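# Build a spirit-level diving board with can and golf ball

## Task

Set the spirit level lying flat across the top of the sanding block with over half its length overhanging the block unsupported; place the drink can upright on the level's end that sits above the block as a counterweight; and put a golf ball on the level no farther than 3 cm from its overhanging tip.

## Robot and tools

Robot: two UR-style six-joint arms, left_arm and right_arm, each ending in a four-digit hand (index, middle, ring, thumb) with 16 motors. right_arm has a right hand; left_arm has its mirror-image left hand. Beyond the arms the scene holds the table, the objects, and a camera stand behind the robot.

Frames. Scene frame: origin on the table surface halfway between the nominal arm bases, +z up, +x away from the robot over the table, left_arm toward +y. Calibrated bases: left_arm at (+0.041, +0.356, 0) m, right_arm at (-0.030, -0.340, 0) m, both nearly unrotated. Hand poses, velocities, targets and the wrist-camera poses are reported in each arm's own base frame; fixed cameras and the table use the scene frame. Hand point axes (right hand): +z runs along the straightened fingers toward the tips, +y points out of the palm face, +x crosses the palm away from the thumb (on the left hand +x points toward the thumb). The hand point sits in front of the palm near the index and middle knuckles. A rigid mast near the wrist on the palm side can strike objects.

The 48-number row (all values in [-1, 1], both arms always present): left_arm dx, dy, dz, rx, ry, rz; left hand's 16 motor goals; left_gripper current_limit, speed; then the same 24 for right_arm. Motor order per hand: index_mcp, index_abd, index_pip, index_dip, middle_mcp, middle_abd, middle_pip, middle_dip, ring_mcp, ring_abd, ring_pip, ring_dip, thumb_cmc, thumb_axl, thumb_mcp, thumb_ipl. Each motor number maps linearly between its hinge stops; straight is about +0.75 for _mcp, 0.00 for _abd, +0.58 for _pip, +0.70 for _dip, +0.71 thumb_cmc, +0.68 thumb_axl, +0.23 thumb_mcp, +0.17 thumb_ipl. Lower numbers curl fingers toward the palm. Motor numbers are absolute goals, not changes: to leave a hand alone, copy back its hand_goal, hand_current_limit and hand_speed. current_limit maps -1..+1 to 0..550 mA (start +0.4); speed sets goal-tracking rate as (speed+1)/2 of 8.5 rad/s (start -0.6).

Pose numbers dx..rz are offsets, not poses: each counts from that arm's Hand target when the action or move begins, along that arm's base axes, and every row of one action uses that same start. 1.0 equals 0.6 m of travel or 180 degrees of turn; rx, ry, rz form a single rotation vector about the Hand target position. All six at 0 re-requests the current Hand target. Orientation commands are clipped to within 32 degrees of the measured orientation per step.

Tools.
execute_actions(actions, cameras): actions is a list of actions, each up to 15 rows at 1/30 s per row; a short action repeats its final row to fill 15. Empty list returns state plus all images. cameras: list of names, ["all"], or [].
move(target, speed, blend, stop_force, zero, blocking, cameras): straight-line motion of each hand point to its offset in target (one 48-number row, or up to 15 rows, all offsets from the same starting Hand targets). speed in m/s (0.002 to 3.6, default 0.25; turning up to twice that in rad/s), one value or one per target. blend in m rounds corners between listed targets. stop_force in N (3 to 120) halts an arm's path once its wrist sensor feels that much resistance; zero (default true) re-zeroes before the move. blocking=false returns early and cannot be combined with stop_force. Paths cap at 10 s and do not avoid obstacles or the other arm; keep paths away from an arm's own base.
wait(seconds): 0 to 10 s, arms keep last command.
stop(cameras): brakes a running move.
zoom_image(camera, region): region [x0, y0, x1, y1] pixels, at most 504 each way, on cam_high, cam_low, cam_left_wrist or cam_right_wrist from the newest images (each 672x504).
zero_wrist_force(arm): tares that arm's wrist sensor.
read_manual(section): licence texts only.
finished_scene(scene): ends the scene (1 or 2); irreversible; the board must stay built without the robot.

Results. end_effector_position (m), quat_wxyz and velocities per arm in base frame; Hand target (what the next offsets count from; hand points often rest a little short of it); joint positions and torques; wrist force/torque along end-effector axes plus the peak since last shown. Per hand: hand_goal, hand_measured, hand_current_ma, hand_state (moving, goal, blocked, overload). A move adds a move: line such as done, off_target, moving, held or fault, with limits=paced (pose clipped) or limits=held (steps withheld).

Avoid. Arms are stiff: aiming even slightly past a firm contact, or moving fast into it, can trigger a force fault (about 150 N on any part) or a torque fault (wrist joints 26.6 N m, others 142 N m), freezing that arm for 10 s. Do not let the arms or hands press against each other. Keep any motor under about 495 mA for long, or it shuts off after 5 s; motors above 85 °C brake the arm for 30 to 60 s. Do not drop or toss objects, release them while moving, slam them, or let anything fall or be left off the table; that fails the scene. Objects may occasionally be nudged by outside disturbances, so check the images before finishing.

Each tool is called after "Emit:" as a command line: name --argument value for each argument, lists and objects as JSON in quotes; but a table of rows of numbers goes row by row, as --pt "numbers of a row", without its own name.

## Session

Emit:
execute_actions --actions '[]'

Scene clock: 0.00 s.
left_arm: end_effector_position=(+0.4081, -0.0445, +0.1855) hand_goal=(+0.754, +0.000, +0.576, +0.696, +0.754, +0.000, +0.576, +0.696, +0.754, +0.000, +0.576, +0.696, +0.714, +0.678, +0.226, +0.168) hand_measured=(+0.754, +0.000, +0.576, +0.696, +0.754, +0.000, +0.576, +0.696, +0.754, +0.000, +0.576, +0.696, +0.714, +0.678, +0.226, +0.168) hand_current_ma=(+0, +0, +0, +0, +0, +0, +0, +0, +0, +0, +0, +0, +0, +0, +0, +0) hand_state=(goal, goal, goal, goal, goal, goal, goal, goal, goal, goal, goal, goal, goal, goal, goal, goal) hand_current_limit=0.40 hand_speed=-0.60 end_effector_quat_wxyz=(-0.102, +0.925, +0.156, -0.332) | right_arm: end_effector_position=(+0.9467, +0.0951, +0.2714) hand_goal=(+0.754, +0.000, +0.576, +0.696, +0.754, +0.000, +0.576, +0.696, +0.754, +0.000, +0.576, +0.696, +0.714, +0.678, +0.226, +0.168) hand_measured=(+0.754, +0.000, +0.576, +0.696, +0.754, +0.000, +0.576, +0.696, +0.754, +0.000, +0.576, +0.696, +0.714, +0.678, +0.226, +0.168) hand_current_ma=(+0, +0, +0, +0, +0, +0, +0, +0, +0, +0, +0, +0, +0, +0, +0, +0) hand_state=(goal, goal, goal, goal, goal, goal, goal, goal, goal, goal, goal, goal, goal, goal, goal, goal) hand_current_limit=0.40 hand_speed=-0.60 end_effector_quat_wxyz=(+0.068, +0.555, +0.797, +0.230)
Joint positions: left_arm=[3.414 -1.697 -1.767 -1.917 1.829 1.417] | right_arm=[-0.139 -0.817 0.986 -2.086 -1.226 -0.432]
Joint velocities: within noise
Joint torques (N m): no reading
Motor temperatures (°C): left_arm=[23 29 21 31 32 29] | right_arm=[26 26 26 30 31 33]
Wrist force (N): no reading
Wrist torque (N m): no reading
Wrist force, peak (N): no reading
Hand target: left_arm +0.4081, -0.0445, +0.1855; -0.102, +0.925, +0.156, -0.332 | right_arm +0.9467, +0.0951, +0.2714; +0.068, +0.555, +0.797, +0.230
camera_calibration:
cam_left_wrist: T_world_to_cam=[[-0.687072, 0.290212, 0.666115, 0.133514], [0.666036, 0.617958, 0.417761, -0.363465], [-0.290392, 0.730688, -0.617873, 0.390604], [0, 0, 0, 1]] pos_world=[0.447243, -0.0995508, 0.304249]
cam_right_wrist: T_world_to_cam=[[0.85374, -0.510477, 0.102673, -0.745927], [-0.509408, -0.777985, 0.367754, 0.412582], [-0.107852, -0.366269, -0.924238, 0.511045], [0, 0, 0, 1]] pos_world=[0.902117, 0.127384, 0.397185]

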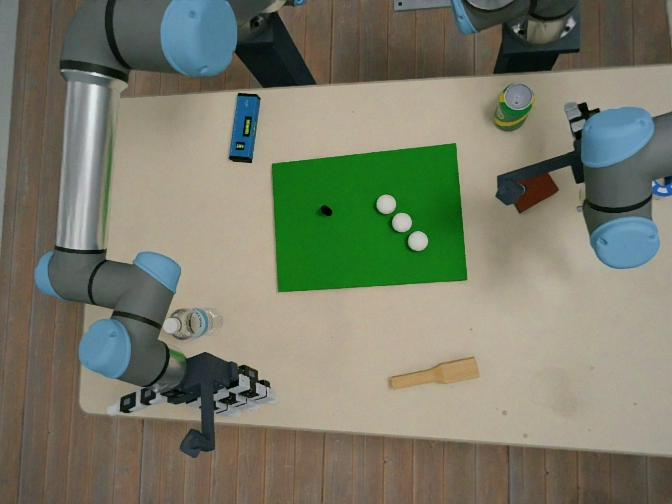

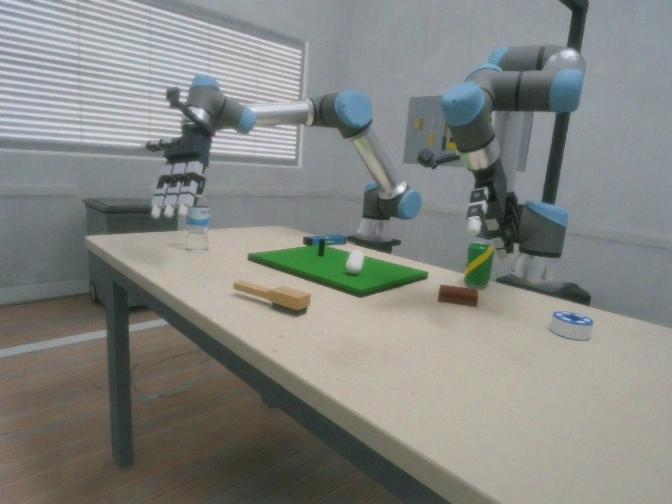

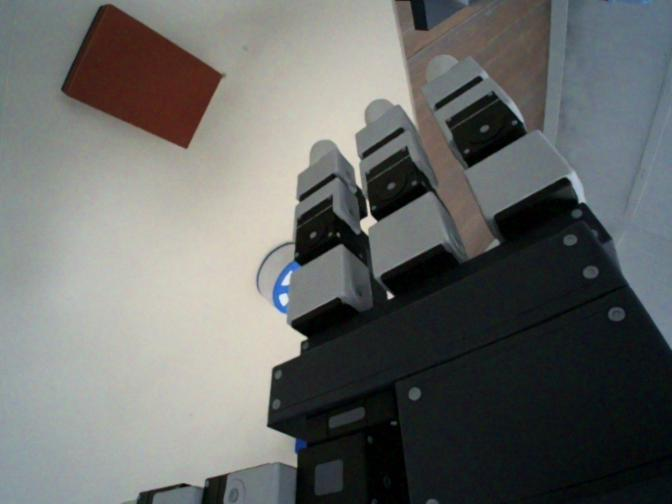

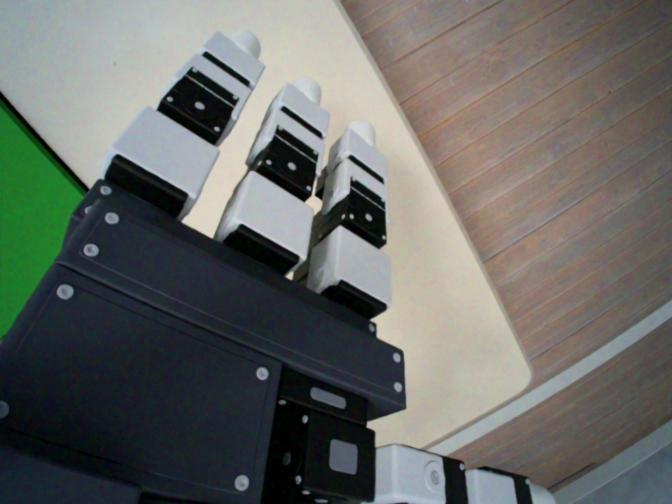

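Emit:
zoom_image --camera "cam_high" --region '[480, 60, 620, 230]'

Emit:
zoom_image --camera "cam_high" --region '[200, 70, 300, 180]'

Emit:
zoom_image --camera "cam_low" --region '[420, 220, 540, 320]'

Emit:
zoom_image --camera "cam_low" --region '[230, 220, 430, 320]'

Scaled by 2.965 from the camera's 672x504 image, which has a finer 960x720 frame.

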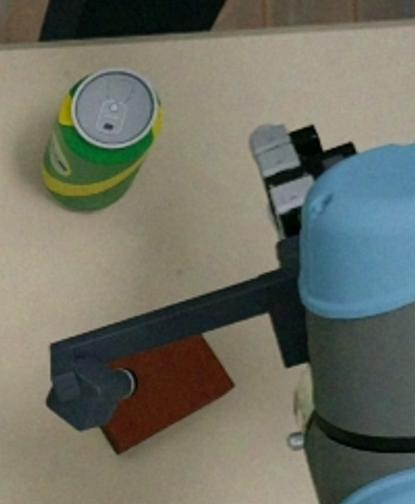

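Scaled by 4.582 from the camera's 672x504 image, which has a finer 960x720 frame.

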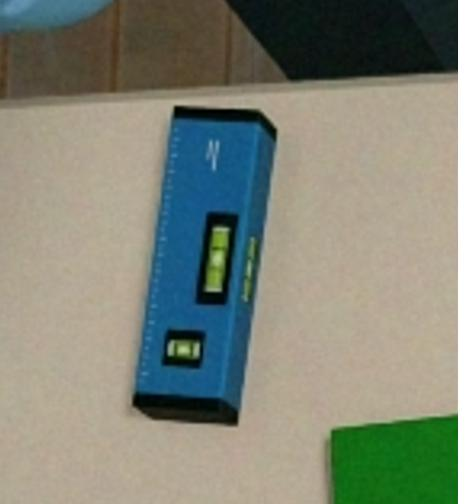

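Scaled by 4.200 from the camera's 672x504 image, which has a finer 960x720 frame.

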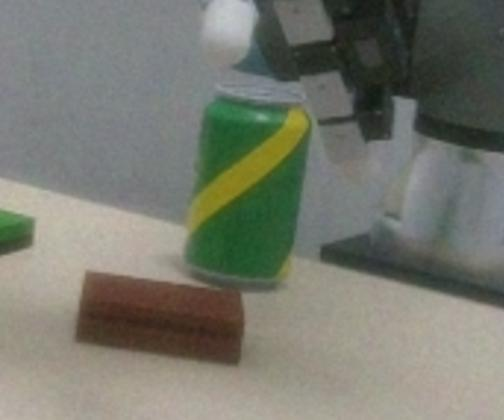

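Scaled by 2.520 from the camera's 672x504 image, which has a finer 960x720 frame.

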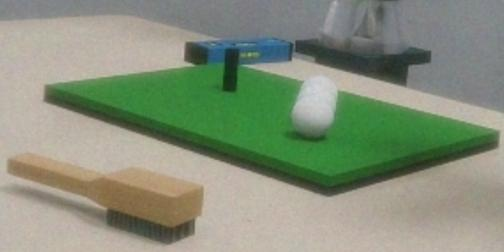

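Emit:
move --pt "0 0 0.15 0.0788 0.0469 0.1256 0.822 0 -0.212 -0.087 0.822 0 -0.212 -0.087 0.959 0 -0.212 -0.087 -0.571 0.678 0.1685 0.168 0.4 -0.5 -0.033 0.05 0.2167 0.1162 0.1857 -0.1899 0.822 0 -0.212 -0.087 0.822 0 -0.212 -0.087 0.959 0 -0.212 -0.087 -0.571 0.678 0.1685 0.168 0.4 -0.5" --pt "0 0 0.15 0.184 0.1095 0.293 0.822 0 -0.212 -0.087 0.822 0 -0.212 -0.087 0.959 0 -0.212 -0.087 -0.571 0.678 0.1685 0.168 0.4 -0.5 -0.5 0 0.25 0.2323 0.3714 -0.3798 0.822 0 -0.212 -0.087 0.822 0 -0.212 -0.087 0.959 0 -0.212 -0.087 -0.571 0.678 0.1685 0.168 0.4 -0.5" --pt "-0.055 -0.008 0.1 0.2628 0.1564 0.4186 0.822 0 -0.212 -0.087 0.822 0 -0.212 -0.087 0.959 0 -0.212 -0.087 -0.571 0.678 0.1685 0.168 0.4 -0.5 -0.778 -0.083 0.1667 0.2904 0.4642 -0.4747 0.822 0 -0.212 -0.087 0.822 0 -0.212 -0.087 0.959 0 -0.212 -0.087 -0.571 0.678 0.1685 0.168 0.4 -0.5" --speed 0.35 --blend '[0.05,0.05,0]' --cameras '["all"]'

Scene clock: 224.33 s.
left_arm: end_effector_position=(+0.3751, -0.0492, +0.2455) hand_goal=(+0.822, +0.000, -0.212, -0.086, +0.822, +0.000, -0.212, -0.086, +0.960, +0.000, -0.212, -0.086, -0.570, +0.678, +0.168, +0.168) hand_measured=(+0.812, +0.000, -0.210, -0.082, +0.812, +0.000, -0.210, -0.082, +0.948, +0.000, -0.210, -0.082, -0.568, +0.678, +0.166, +0.168) hand_current_ma=(-26, +0, +4, +6, -23, +0, +4, +5, -33, +0, +3, +7, +4, -1, -2, +0) hand_state=(goal, goal, goal, goal, goal, goal, goal, goal, goal, goal, goal, goal, goal, goal, goal, goal) hand_current_limit=0.40 hand_speed=-0.50 end_effector_quat_wxyz=(-0.250, +0.432, +0.750, -0.433) | right_arm: end_effector_position=(+0.4800, +0.0453, +0.3715) hand_goal=(+0.822, +0.000, -0.212, -0.086, +0.822, +0.000, -0.212, -0.086, +0.960, +0.000, -0.212, -0.086, -0.570, +0.678, +0.168, +0.168) hand_measured=(+0.816, +0.000, -0.210, -0.082, +0.816, +0.000, -0.210, -0.082, +0.954, +0.000, -0.210, -0.084, -0.568, +0.678, +0.166, +0.168) hand_current_ma=(-6, +0, +1, +2, -4, +0, +1, +2, -5, +0, +1, +2, +1, +0, -1, +0) hand_state=(goal, goal, goal, goal, goal, goal, goal, goal, goal, goal, goal, goal, goal, goal, goal, goal) hand_current_limit=0.40 hand_speed=-0.50 end_effector_quat_wxyz=(-0.500, +0.865, -0.040, +0.023)
Joint positions: left_arm=[3.418 -1.728 -1.574 -2.444 1.356 -0.127] | right_arm=[-0.496 -1.549 1.476 -0.899 -0.649 0.862]
Joint torques (N m): left_arm=[-12.77 18.73 25.29 -3.01 -0.4 -0.89] | right_arm=[-5.78 -24.9 -19.42 -2.09 -0.19 1.54]
Wrist force (N): left_arm=[-0.6 0.5 -1.2] | right_arm=[0.9 -0.1 -1.2]
Wrist torque (N m): left_arm=[0.05 -0.07 -0.17] | right_arm=[0.18 -0.07 -0.13]
Wrist force, peak (N): left_arm=[-0.5 0.4 -1.8] | right_arm=[-0.6 0.8 -2.2]
Hand target: left_arm +0.3751, -0.0493, +0.2455; -0.250, +0.432, +0.750, -0.433 | right_arm +0.4799, +0.0453, +0.3714; -0.500, +0.865, -0.040, +0.023
Off the commanded pose: left_arm 0.000 m, 0 deg | right_arm 0.000 m, 0 deg.
elbow stopped short (right arm): the move would have taken joint 3 (elbow) straighter than the controller allows.
move: done
camera_calibration:
cam_left_wrist: T_world_to_cam=[[0.154835, -0.819251, 0.552135, -0.27013], [0.0509079, 0.564749, 0.823691, -0.235258], [-0.986628, -0.0994285, 0.129149, 0.458493], [0, 0, 0, 1]] pos_world=[0.506164, -0.0428553, 0.283714]
cam_right_wrist: T_world_to_cam=[[-0.792486, -0.181031, -0.582403, 0.646567], [-0.501554, -0.349868, 0.791225, -0.0811122], [-0.347, 0.919141, 0.186468, 0.178917], [0, 0, 0, 1]] pos_world=[0.533798, -0.0757793, 0.407378]

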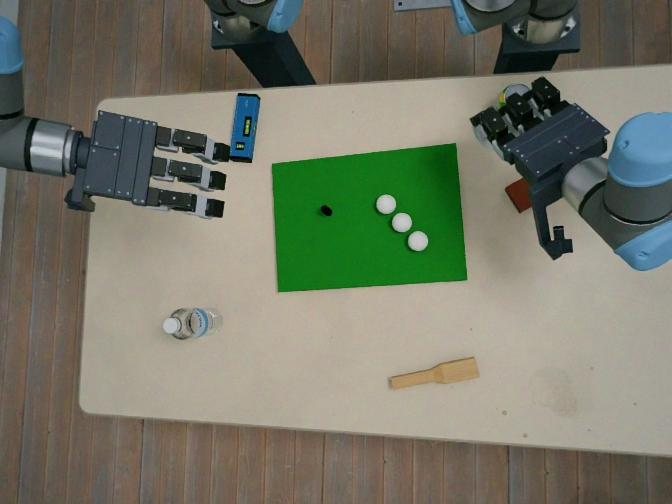

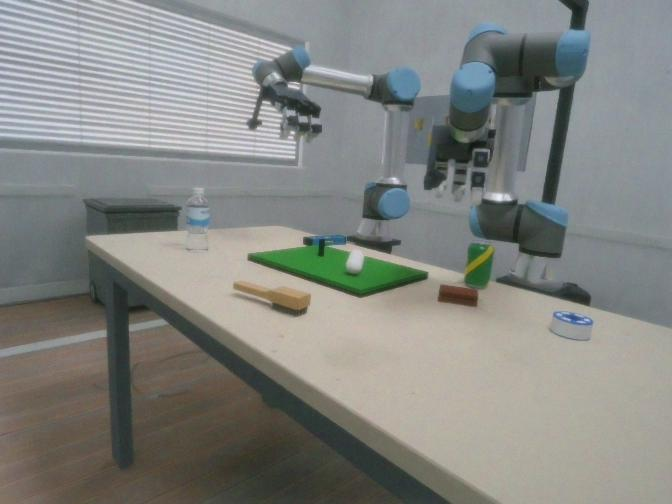

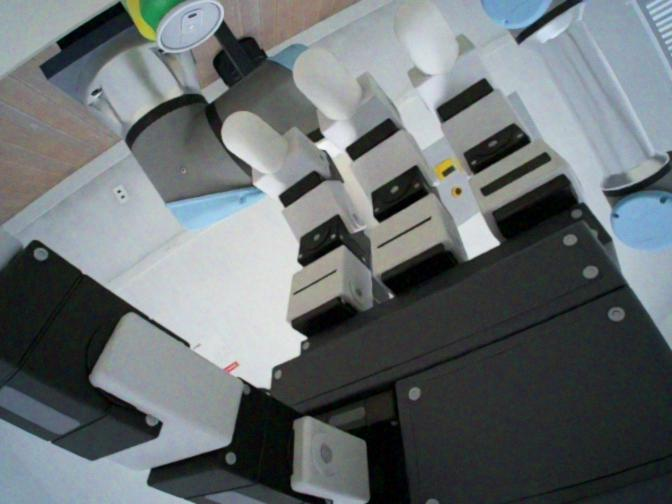

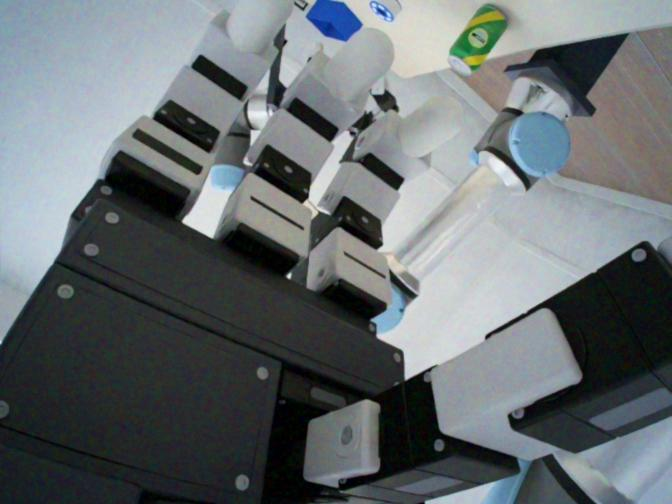

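Emit:
zoom_image --camera "cam_high" --region '[20, 90, 150, 220]'

Emit:
zoom_image --camera "cam_high" --region '[460, 70, 672, 280]'

Scaled by 3.877 from the camera's 672x504 image, which has a finer 960x720 frame.

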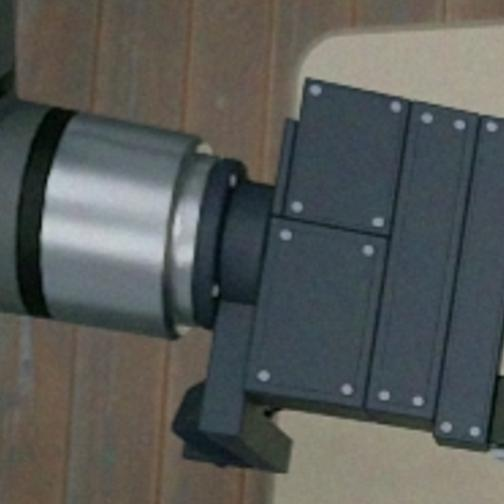

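Scaled by 2.377 from the camera's 672x504 image, which has a finer 960x720 frame.

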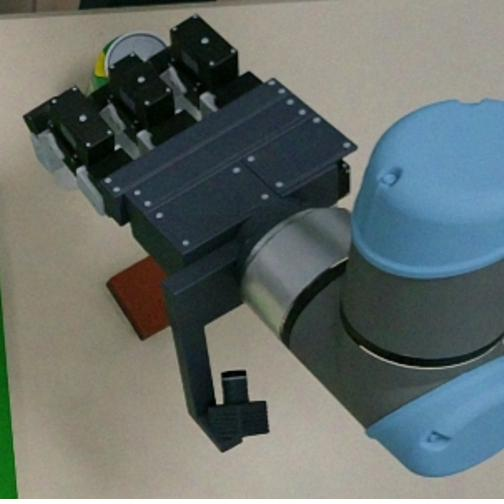

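Emit:
move --pt "0.009 -0.0067 -0.1 0 0 0 0.822 0 -0.212 -0.087 0.822 0 -0.212 -0.087 0.959 0 -0.212 -0.087 -0.571 0.678 0.1685 0.168 0.4 -0.5 -0.289 -0.0047 -0.15 0 0 0 0.822 0 -0.212 -0.087 0.822 0 -0.212 -0.087 0.959 0 -0.212 -0.087 -0.571 0.678 0.1685 0.168 0.4 -0.5" --pt "0.009 -0.0067 -0.2425 0 0 0 0.822 0 -0.212 -0.087 0.822 0 -0.212 -0.087 0.959 0 -0.212 -0.087 -0.571 0.678 0.1685 0.168 0.4 -0.5 -0.289 -0.0047 -0.4357 0 0 0 0.822 0 -0.212 -0.087 0.822 0 -0.212 -0.087 0.959 0 -0.212 -0.087 -0.571 0.678 0.1685 0.168 0.4 -0.5" --speed 0.2 --blend '[0.03,0]' --cameras '["all"]'

Emit:
zoom_image --camera "cam_high" --region '[140, 70, 300, 200]'

Emit:
zoom_image --camera "cam_low" --region '[420, 200, 540, 320]'

Scene clock: 274.33 s.
left_arm: end_effector_position=(+0.3805, -0.0533, +0.0999) hand_goal=(+0.822, +0.000, -0.212, -0.086, +0.822, +0.000, -0.212, -0.086, +0.960, +0.000, -0.212, -0.086, -0.570, +0.678, +0.168, +0.168) hand_measured=(+0.812, +0.000, -0.210, -0.082, +0.812, +0.000, -0.210, -0.082, +0.948, +0.000, -0.210, -0.082, -0.568, +0.678, +0.166, +0.168) hand_current_ma=(-26, +0, +4, +6, -23, +0, +4, +5, -33, +0, +3, +7, +4, -1, -2, +0) hand_state=(goal, goal, goal, goal, goal, goal, goal, goal, goal, goal, goal, goal, goal, goal, goal, goal) hand_current_limit=0.40 hand_speed=-0.50 end_effector_quat_wxyz=(-0.250, +0.432, +0.750, -0.433) | right_arm: end_effector_position=(+0.3065, +0.0425, +0.1101) hand_goal=(+0.822, +0.000, -0.212, -0.086, +0.822, +0.000, -0.212, -0.086, +0.960, +0.000, -0.212, -0.086, -0.570, +0.678, +0.168, +0.168) hand_measured=(+0.816, +0.000, -0.210, -0.082, +0.816, +0.000, -0.210, -0.082, +0.954, +0.000, -0.210, -0.084, -0.568, +0.678, +0.166, +0.168) hand_current_ma=(-6, +0, +1, +2, -5, +0, +1, +2, -6, +0, +1, +2, +1, +0, -1, +0) hand_state=(goal, goal, goal, goal, goal, goal, goal, goal, goal, goal, goal, goal, goal, goal, goal, goal) hand_current_limit=0.40 hand_speed=-0.50 end_effector_quat_wxyz=(-0.500, +0.865, -0.040, +0.023)
Joint positions: left_arm=[3.407 -1.857 -1.81 -2.08 1.347 -0.133] | right_arm=[-0.761 -1.794 2.346 -1.3 -0.823 0.564]
Joint torques (N m): left_arm=[-5.15 41.62 25.39 -1.51 -1.01 -1.9] | right_arm=[-0.83 -15.19 -19.34 -2.79 1.94 -1]
Wrist force (N): left_arm=[-0.7 0.2 -0.9] | right_arm=[0.6 -0.1 -1.2]
Wrist torque (N m): left_arm=[-0.02 -0.05 -0.03] | right_arm=[0.13 -0.06 -0.22]
Wrist force, peak (N): left_arm=[-0.8 0.8 -1.7] | right_arm=[2.4 -0.7 -1.5]
Hand target: left_arm +0.3805, -0.0533, +0.1000; -0.250, +0.432, +0.750, -0.433 | right_arm +0.3065, +0.0424, +0.1100; -0.500, +0.865, -0.040, +0.023
Off the commanded pose: left_arm 0.000 m, 0 deg | right_arm 0.000 m, 0 deg.
move: done
camera_calibration:
cam_left_wrist: T_world_to_cam=[[0.155116, -0.819295, 0.551991, -0.194142], [0.0513387, 0.564685, 0.823709, -0.113458], [-0.986561, -0.0994321, 0.129653, 0.482104], [0, 0, 0, 1]] pos_world=[0.511564, -0.0470554, 0.138115]
cam_right_wrist: T_world_to_cam=[[-0.792741, -0.180821, -0.582122, 0.356372], [-0.501288, -0.349942, 0.79136, 0.0375591], [-0.346803, 0.919154, 0.18677, 0.170007], [0, 0, 0, 1]] pos_world=[0.360298, -0.0786798, 0.145977]

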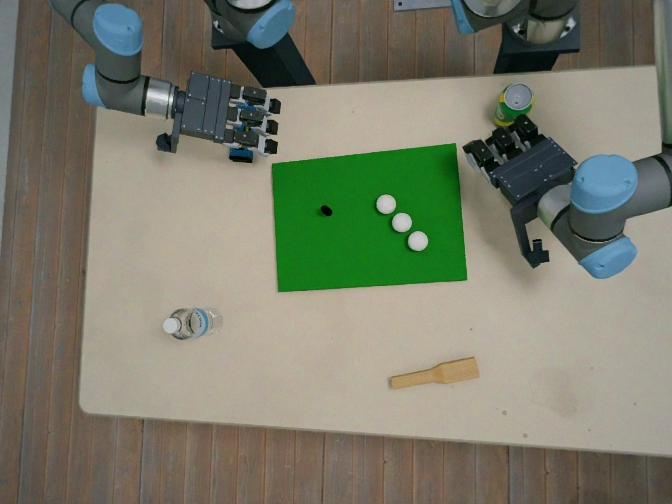

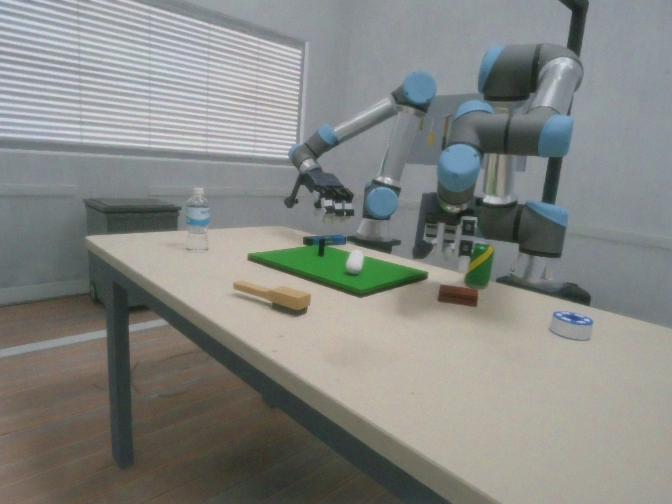

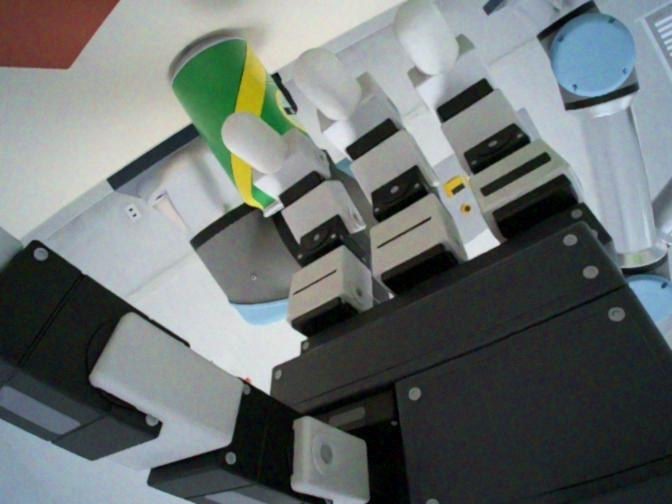

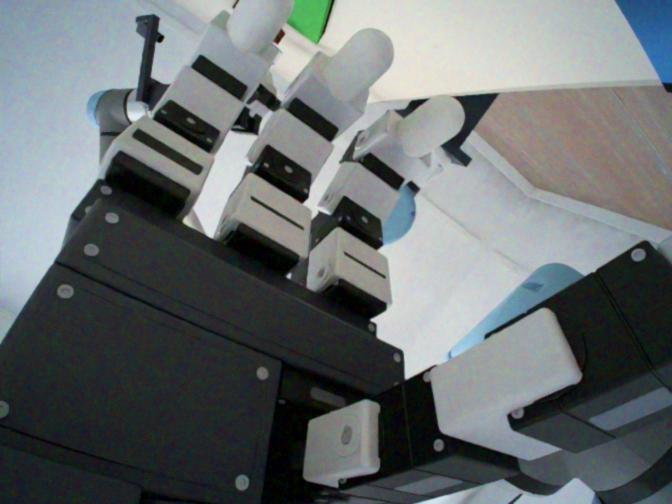

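Scaled by 3.150 from the camera's 672x504 image, which has a finer 960x720 frame.

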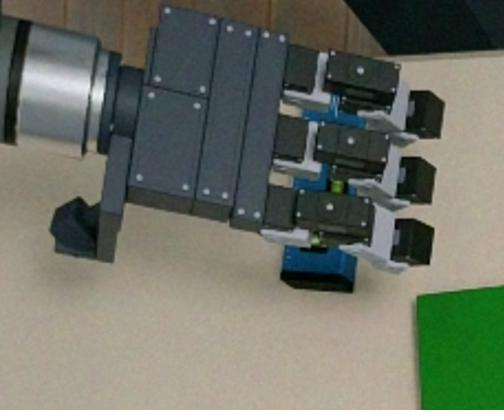

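Scaled by 4.200 from the camera's 672x504 image, which has a finer 960x720 frame.

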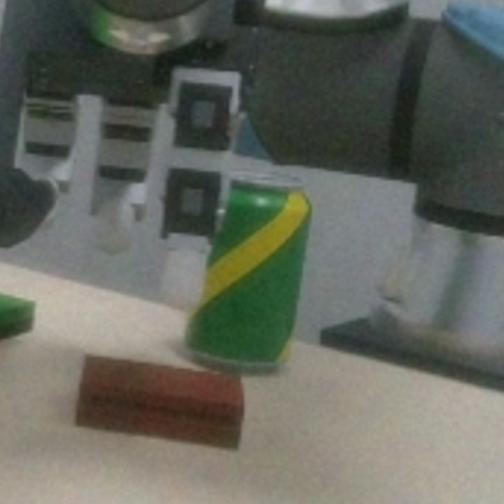

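Emit:
move --target '[0,0,-0.075,0,0,0,0.822,0,-0.212,-0.087,0.822,0,-0.212,-0.087,0.959,0,-0.212,-0.087,-0.571,0.678,0.1685,0.168,0.4,-0.5,0,0,-0.0667,0,0,0,0.822,0,-0.212,-0.087,0.822,0,-0.212,-0.087,0.959,0,-0.212,-0.087,-0.571,0.678,0.1685,0.168,0.4,-0.5]' --speed 0.12 --stop_force 8 --cameras '["cam_left_wrist","cam_right_wrist","cam_high"]'

Emit:
zoom_image --camera "cam_high" --region '[140, 70, 300, 200]'

Scene clock: 287.50 s.
left_arm: end_effector_position=(+0.3805, -0.0533, +0.0550) hand_goal=(+0.822, +0.000, -0.212, -0.086, +0.822, +0.000, -0.212, -0.086, +0.960, +0.000, -0.212, -0.086, -0.570, +0.678, +0.168, +0.168) hand_measured=(+0.812, +0.000, -0.210, -0.082, +0.812, +0.000, -0.210, -0.082, +0.948, +0.000, -0.210, -0.082, -0.568, +0.678, +0.166, +0.168) hand_current_ma=(-26, +0, +4, +6, -23, +0, +4, +5, -33, +0, +3, +6, +4, -1, -2, +0) hand_state=(goal, goal, goal, goal, goal, goal, goal, goal, goal, goal, goal, goal, goal, goal, goal, goal) hand_current_limit=0.40 hand_speed=-0.50 end_effector_quat_wxyz=(-0.250, +0.432, +0.750, -0.433) | right_arm: end_effector_position=(+0.3065, +0.0424, +0.0700) hand_goal=(+0.822, +0.000, -0.212, -0.086, +0.822, +0.000, -0.212, -0.086, +0.960, +0.000, -0.212, -0.086, -0.570, +0.678, +0.168, +0.168) hand_measured=(+0.816, +0.000, -0.210, -0.082, +0.816, +0.000, -0.210, -0.082, +0.954, +0.000, -0.210, -0.084, -0.568, +0.678, +0.166, +0.168) hand_current_ma=(-6, +0, +1, +2, -5, +0, +1, +2, -6, +0, +1, +2, +1, +0, -1, +0) hand_state=(goal, goal, goal, goal, goal, goal, goal, goal, goal, goal, goal, goal, goal, goal, goal, goal) hand_current_limit=0.40 hand_speed=-0.50 end_effector_quat_wxyz=(-0.500, +0.865, -0.040, +0.023)
Joint positions: left_arm=[3.407 -1.917 -1.862 -1.966 1.347 -0.133] | right_arm=[-0.761 -1.715 2.412 -1.446 -0.823 0.564]
Joint torques (N m): left_arm=[10.01 43.16 24.94 2.15 -0.32 -1.62] | right_arm=[6.12 -22.96 -29.3 -2.52 2.55 -0.82]
Wrist force (N): left_arm=[-0.6 0.4 -1.4] | right_arm=[0.4 0.2 -0.7]
Wrist torque (N m): left_arm=[0.04 -0.06 -0.02] | right_arm=[0.15 -0.07 -0.20]
Wrist force, peak (N): left_arm=[-0.8 -0.7 -2.0] | right_arm=[0.3 -0.7 -1.5]
Hand target: left_arm +0.3805, -0.0533, +0.0550; -0.250, +0.432, +0.750, -0.433 | right_arm +0.3065, +0.0424, +0.0700; -0.500, +0.865, -0.040, +0.023
Off the commanded pose: left_arm 0.000 m, 0 deg | right_arm 0.000 m, 0 deg.
move: done
camera_calibration:
cam_left_wrist: T_world_to_cam=[[0.155005, -0.819328, 0.551974, -0.169246], [0.051182, 0.564636, 0.823751, -0.0763171], [-0.986587, -0.0994347, 0.129456, 0.487969], [0, 0, 0, 1]] pos_world=[0.511564, -0.0470554, 0.0931148]
cam_right_wrist: T_world_to_cam=[[-0.792696, -0.180836, -0.582177, 0.333097], [-0.501375, -0.349849, 0.791346, 0.0693831], [-0.346778, 0.919187, 0.186657, 0.177537], [0, 0, 0, 1]] pos_world=[0.360398, -0.0786799, 0.105877]
Images, in order (width x height): cam_high 672x504, cam_left_wrist 672x504, cam_right_wrist 672x504.

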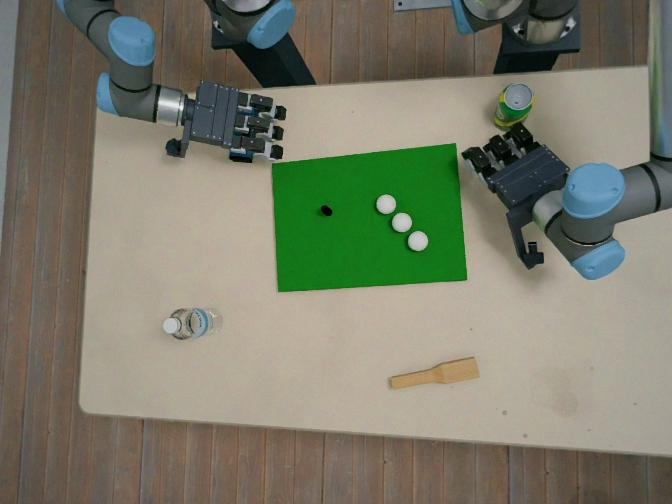

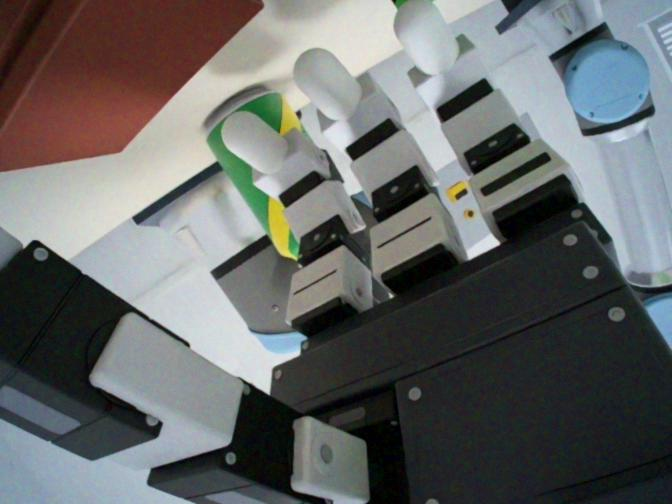

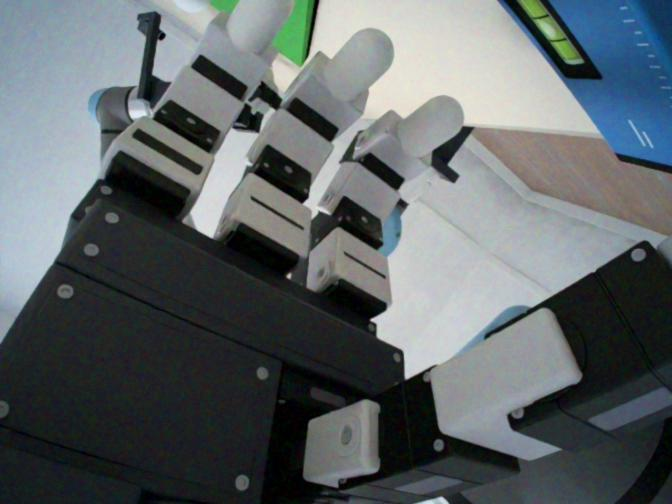

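Scaled by 3.150 from the camera's 672x504 image, which has a finer 960x720 frame.

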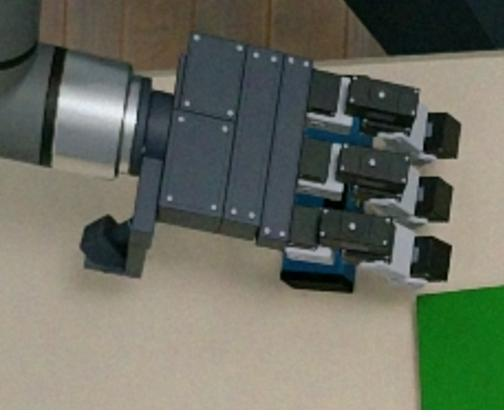

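Emit:
move --target '[0,0,-0.035,0,0,0,0.822,0,-0.212,-0.087,0.822,0,-0.212,-0.087,0.959,0,-0.212,-0.087,-0.571,0.678,0.1685,0.168,0.4,-0.5,0.0025,0.0128,-0.065,0,0,0,0.822,0,-0.212,-0.087,0.822,0,-0.212,-0.087,0.959,0,-0.212,-0.087,-0.571,0.678,0.1685,0.168,0.4,-0.5]' --speed 0.08 --stop_force 8 --cameras '["cam_left_wrist","cam_right_wrist","cam_low"]'

Emit:
move --target '[0,0,0,0,0,0,0.36,0,-0.212,-0.087,0.36,0,-0.212,-0.087,0.959,0,-0.212,-0.087,-0.571,0.678,-0.3,0.168,0.75,-0.85,0,0,0,0,0,0,0.384,0,-0.212,-0.087,0.384,0,-0.212,-0.087,0.959,0,-0.212,-0.087,-0.571,0.678,-0.281,0.168,0.7,-0.85]' --speed 0.08 --cameras '["cam_left_wrist","cam_right_wrist"]'

Scene clock: 312.23 s.
left_arm: end_effector_position=(+0.3805, -0.0533, +0.0340) hand_goal=(+0.822, +0.000, -0.212, -0.086, +0.822, +0.000, -0.212, -0.086, +0.960, +0.000, -0.212, -0.086, -0.570, +0.678, +0.168, +0.168) hand_measured=(+0.812, +0.000, -0.210, -0.082, +0.812, +0.000, -0.210, -0.082, +0.948, +0.000, -0.210, -0.082, -0.568, +0.678, +0.166, +0.168) hand_current_ma=(-26, +0, +4, +6, -23, +0, +4, +5, -33, +0, +3, +6, +4, -1, -2, +0) hand_state=(goal, goal, goal, goal, goal, goal, goal, goal, goal, goal, goal, goal, goal, goal, goal, goal) hand_current_limit=0.40 hand_speed=-0.50 end_effector_quat_wxyz=(-0.250, +0.432, +0.750, -0.433) | right_arm: end_effector_position=(+0.3080, +0.0501, +0.0310) hand_goal=(+0.822, +0.000, -0.212, -0.086, +0.822, +0.000, -0.212, -0.086, +0.960, +0.000, -0.212, -0.086, -0.570, +0.678, +0.168, +0.168) hand_measured=(+0.816, +0.000, -0.210, -0.082, +0.816, +0.000, -0.210, -0.082, +0.974, +0.000, -0.230, -0.106, -0.568, +0.678, +0.166, +0.168) hand_current_ma=(-6, +0, +1, +2, -5, +0, +1, +2, +18, +0, -22, -29, +0, +0, -1, +0) hand_state=(goal, goal, goal, goal, goal, goal, goal, goal, goal, goal, goal, blocked, goal, goal, goal, goal) hand_current_limit=0.40 hand_speed=-0.50 end_effector_quat_wxyz=(-0.500, +0.865, -0.040, +0.023)
Joint positions: left_arm=[3.407 -1.949 -1.883 -1.914 1.347 -0.133] | right_arm=[-0.739 -1.618 2.472 -1.617 -0.807 0.584]
Joint torques (N m): left_arm=[8.82 44.16 24.36 -3.15 0.22 -1.42] | right_arm=[-7.92 -24.71 -26.55 -2.7 -1.05 -1.05]
Wrist force (N): left_arm=[-0.6 0.5 -1.4] | right_arm=[-0.1 -2.1 -2.5]
Wrist torque (N m): left_arm=[0.06 -0.07 -0.03] | right_arm=[0.40 0.02 -0.41]
Wrist force, peak (N): left_arm=[-0.9 0.8 -1.9] | right_arm=[-0.4 -4.6 -4.5]
Hand target: left_arm +0.3805, -0.0533, +0.0340; -0.250, +0.432, +0.750, -0.433 | right_arm +0.3080, +0.0501, +0.0310; -0.500, +0.865, -0.040, +0.023
Off the commanded pose: left_arm 0.000 m, 0 deg | right_arm 0.000 m, 0 deg.
move: done
camera_calibration:
cam_left_wrist: T_world_to_cam=[[0.155005, -0.819328, 0.551974, -0.157628], [0.051182, 0.564636, 0.823751, -0.0591572], [-0.986587, -0.0994347, 0.129456, 0.490685], [0, 0, 0, 1]] pos_world=[0.511564, -0.0469554, 0.0722148]
cam_right_wrist: T_world_to_cam=[[-0.792696, -0.180836, -0.582177, 0.312974], [-0.501375, -0.349849, 0.791346, 0.103691], [-0.346778, 0.919187, 0.186657, 0.178259], [0, 0, 0, 1]] pos_world=[0.361898, -0.0709799, 0.0668772]
Images, in order (width x height): cam_low 672x504, cam_left_wrist 672x504, cam_right_wrist 672x504.

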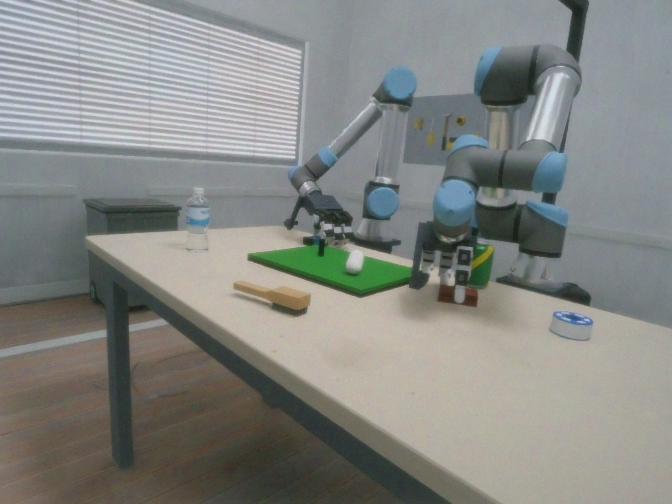

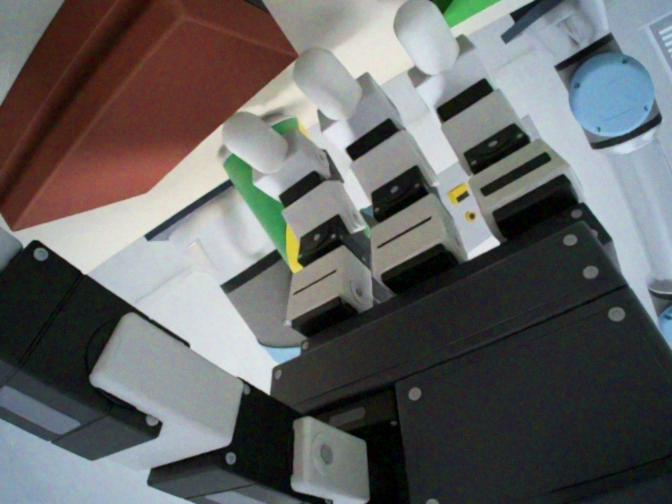

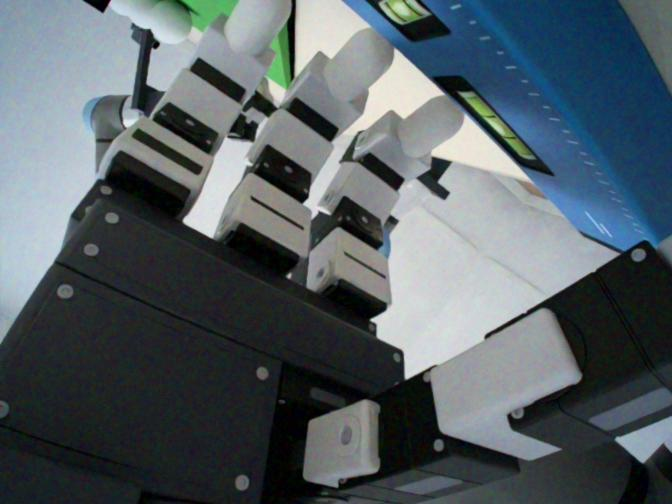

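Scene clock: 313.37 s.
left_arm: end_effector_position=(+0.3805, -0.0533, +0.0340) hand_goal=(+0.360, +0.000, -0.212, -0.086, +0.360, +0.000, -0.212, -0.086, +0.960, +0.000, -0.212, -0.086, -0.570, +0.678, -0.300, +0.168) hand_measured=(+0.500, +0.000, -0.192, -0.084, +0.484, +0.000, -0.190, -0.084, +0.948, +0.000, -0.210, -0.082, -0.560, +0.680, -0.072, +0.190) hand_current_ma=(+481, -1, +52, +3, +481, +0, +58, +4, -33, +0, +3, +6, +20, +5, +480, +86) hand_state=(blocked, goal, blocked, goal, blocked, goal, blocked, goal, goal, goal, goal, goal, goal, goal, blocked, blocked) hand_current_limit=0.75 hand_speed=-0.85 end_effector_quat_wxyz=(-0.250, +0.432, +0.750, -0.433) | right_arm: end_effector_position=(+0.3080, +0.0501, +0.0310) hand_goal=(+0.384, +0.000, -0.212, -0.086, +0.384, +0.000, -0.212, -0.086, +0.960, +0.000, -0.212, -0.086, -0.570, +0.678, -0.280, +0.168) hand_measured=(+0.456, +0.000, -0.200, -0.084, +0.450, +0.000, -0.198, -0.084, +0.974, +0.000, -0.230, -0.106, -0.566, +0.678, -0.114, +0.190) hand_current_ma=(+190, +0, +13, +1, +172, +0, +17, +0, +18, +0, -22, -29, +2, +0, +467, +47) hand_state=(blocked, goal, goal, goal, blocked, goal, goal, goal, goal, goal, goal, blocked, goal, goal, blocked, blocked) hand_current_limit=0.70 hand_speed=-0.85 end_effector_quat_wxyz=(-0.500, +0.865, -0.040, +0.023)
Joint positions: left_arm=[3.407 -1.949 -1.883 -1.914 1.347 -0.133] | right_arm=[-0.739 -1.618 2.472 -1.617 -0.807 0.584]
Joint torques (N m): left_arm=[6.77 41.25 23.68 -0.63 -0.3 -1.41] | right_arm=[-7.44 -23.21 -25.24 -2.3 -0.71 -1.11]
Wrist force (N): left_arm=[-1.9 -6.2 -1.0] | right_arm=[-0.3 -8.2 -4.6]
Wrist torque (N m): left_arm=[0.05 -0.02 -0.02] | right_arm=[0.27 0.00 -0.46]
Wrist force, peak (N): left_arm=[-1.5 -6.5 -0.8] | right_arm=[-0.1 -8.6 -4.6]
Hand target: left_arm +0.3805, -0.0533, +0.0340; -0.250, +0.432, +0.750, -0.433 | right_arm +0.3080, +0.0501, +0.0310; -0.500, +0.865, -0.040, +0.023
Off the commanded pose: left_arm 0.000 m, 0 deg | right_arm 0.000 m, 0 deg.
move: done
camera_calibration:
cam_left_wrist: T_world_to_cam=[[0.155005, -0.819328, 0.551974, -0.15771], [0.051182, 0.564636, 0.823751, -0.0591007], [-0.986587, -0.0994347, 0.129456, 0.490675], [0, 0, 0, 1]] pos_world=[0.511564, -0.0470554, 0.0722148]
cam_right_wrist: T_world_to_cam=[[-0.792676, -0.18089, -0.582188, 0.312963], [-0.501403, -0.349776, 0.791361, 0.103706], [-0.346785, 0.919204, 0.186561, 0.178269], [0, 0, 0, 1]] pos_world=[0.361898, -0.0709799, 0.0668772]
Images, in order (width x height): cam_left_wrist 672x504, cam_right_wrist 672x504.

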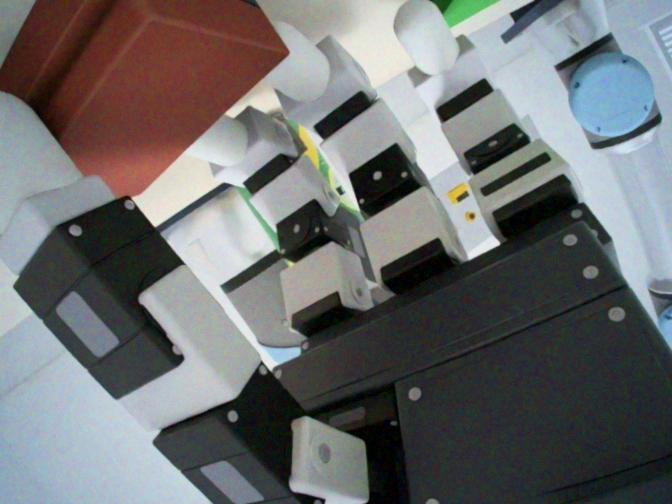

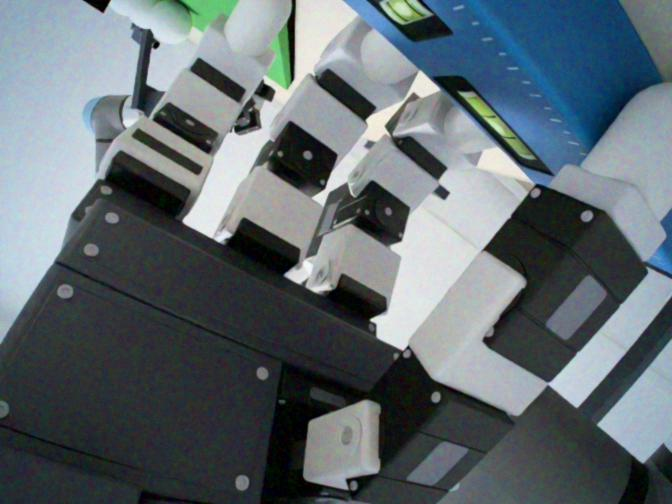

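Emit:
move --target '[0,0,0.1,0,0,0,0.36,0,-0.212,-0.087,0.36,0,-0.212,-0.087,0.959,0,-0.212,-0.087,-0.571,0.678,-0.3,0.168,0.75,-0.85,0,0,0.1,0,0,0,0.384,0,-0.212,-0.087,0.384,0,-0.212,-0.087,0.959,0,-0.212,-0.087,-0.571,0.678,-0.281,0.168,0.7,-0.85]' --speed 0.06 --cameras '["cam_left_wrist","cam_right_wrist","cam_low"]'

Emit:
zoom_image --camera "cam_low" --region '[400, 180, 520, 310]'

Emit:
zoom_image --camera "cam_low" --region '[280, 160, 400, 280]'

Scene clock: 331.57 s.
left_arm: end_effector_position=(+0.3805, -0.0533, +0.0940) hand_goal=(+0.360, +0.000, -0.212, -0.086, +0.360, +0.000, -0.212, -0.086, +0.960, +0.000, -0.212, -0.086, -0.570, +0.678, -0.300, +0.168) hand_measured=(+0.474, -0.002, -0.174, -0.070, +0.450, +0.000, -0.182, -0.076, +0.948, +0.000, -0.210, -0.082, -0.544, +0.686, -0.072, +0.204) hand_current_ma=(+478, -3, +116, +38, +360, +0, +87, +22, -33, +0, +3, +6, +72, +23, +481, +154) hand_state=(blocked, goal, blocked, goal, blocked, goal, blocked, goal, goal, goal, goal, goal, blocked, goal, blocked, blocked) hand_current_limit=0.75 hand_speed=-0.85 end_effector_quat_wxyz=(-0.250, +0.432, +0.750, -0.433) | right_arm: end_effector_position=(+0.3081, +0.0501, +0.0911) hand_goal=(+0.384, +0.000, -0.212, -0.086, +0.384, +0.000, -0.212, -0.086, +0.960, +0.000, -0.212, -0.086, -0.570, +0.678, -0.280, +0.168) hand_measured=(+0.454, +0.000, -0.188, -0.078, +0.434, +0.000, -0.188, -0.078, +0.954, +0.000, -0.216, -0.088, -0.554, +0.684, -0.120, +0.192) hand_current_ma=(+182, +0, +35, +8, +111, +0, +35, +7, -4, +0, -3, -1, +21, +6, +467, +55) hand_state=(blocked, goal, blocked, goal, blocked, goal, blocked, goal, goal, goal, goal, goal, goal, goal, blocked, blocked) hand_current_limit=0.70 hand_speed=-0.85 end_effector_quat_wxyz=(-0.500, +0.865, -0.040, +0.023)
Joint positions: left_arm=[3.407 -1.864 -1.817 -2.064 1.347 -0.133] | right_arm=[-0.739 -1.764 2.385 -1.384 -0.807 0.584]
Joint torques (N m): left_arm=[-2.97 21.88 10.03 2.07 -1.41 -1.21] | right_arm=[-7.72 1.2 -6.95 -1.62 -0.77 -1.2]
Wrist force (N): left_arm=[-0.8 2.1 -0.8] | right_arm=[0.2 1.0 -0.6]
Wrist torque (N m): left_arm=[0.17 -0.07 -0.03] | right_arm=[0.19 -0.03 -0.25]
Wrist force, peak (N): left_arm=[-1.8 -6.6 -1.2] | right_arm=[-0.1 -8.5 -4.6]
Hand target: left_arm +0.3805, -0.0533, +0.0940; -0.250, +0.432, +0.750, -0.433 | right_arm +0.3080, +0.0501, +0.0910; -0.500, +0.865, -0.040, +0.023
Off the commanded pose: left_arm 0.000 m, 0 deg | right_arm 0.000 m, 0 deg.
move: done
camera_calibration:
cam_left_wrist: T_world_to_cam=[[0.154974, -0.81936, 0.551935, -0.190742], [0.0509714, 0.564572, 0.823808, -0.10849], [-0.986603, -0.0995364, 0.129258, 0.483045], [0, 0, 0, 1]] pos_world=[0.511664, -0.0469556, 0.132215]
cam_right_wrist: T_world_to_cam=[[-0.792509, -0.181002, -0.582381, 0.347909], [-0.501596, -0.349713, 0.791266, 0.0562308], [-0.346887, 0.919206, 0.186361, 0.167119], [0, 0, 0, 1]] pos_world=[0.361898, -0.0709797, 0.126978]
Images, in order (width x height): cam_low 672x504, cam_left_wrist 672x504, cam_right_wrist 672x504.

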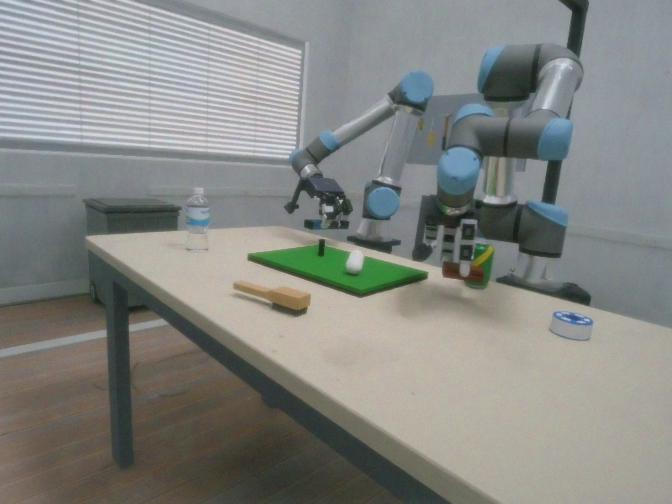

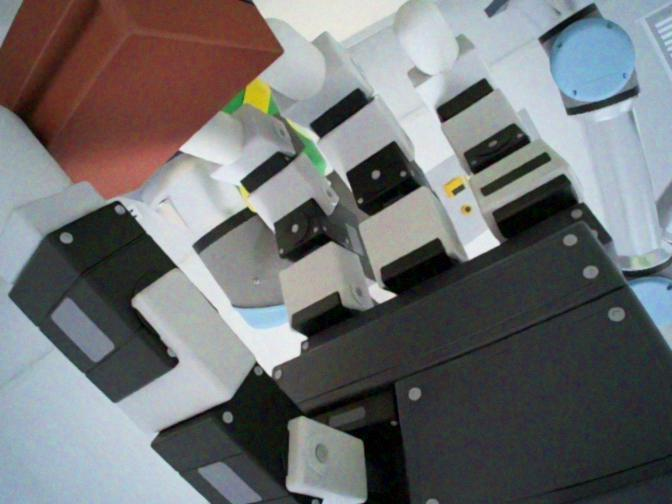

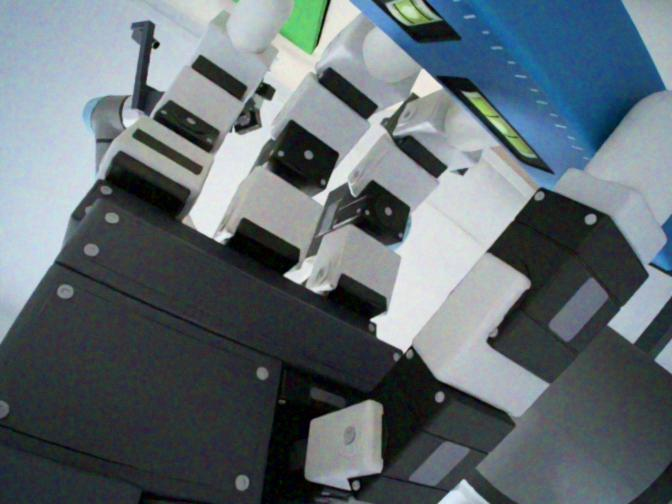

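Scaled by 3.877 from the camera's 672x504 image, which has a finer 960x720 frame.

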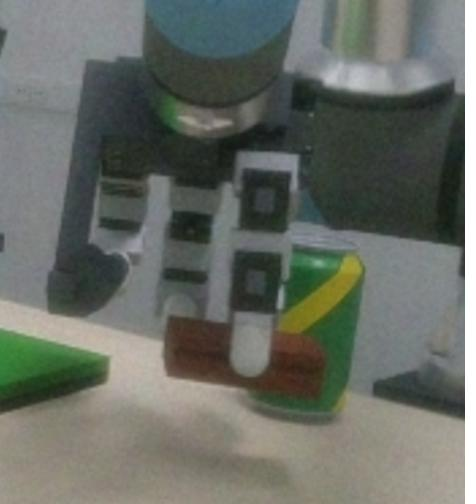

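Scaled by 4.200 from the camera's 672x504 image, which has a finer 960x720 frame.

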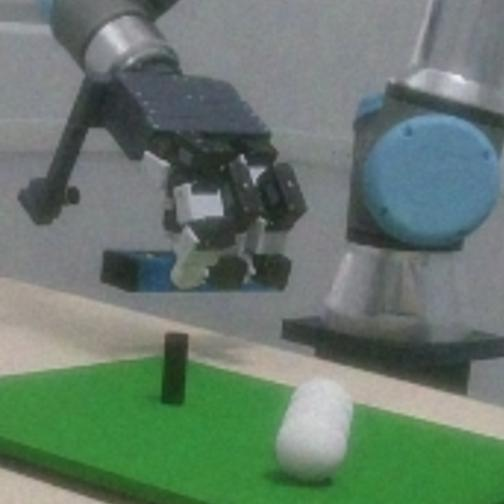

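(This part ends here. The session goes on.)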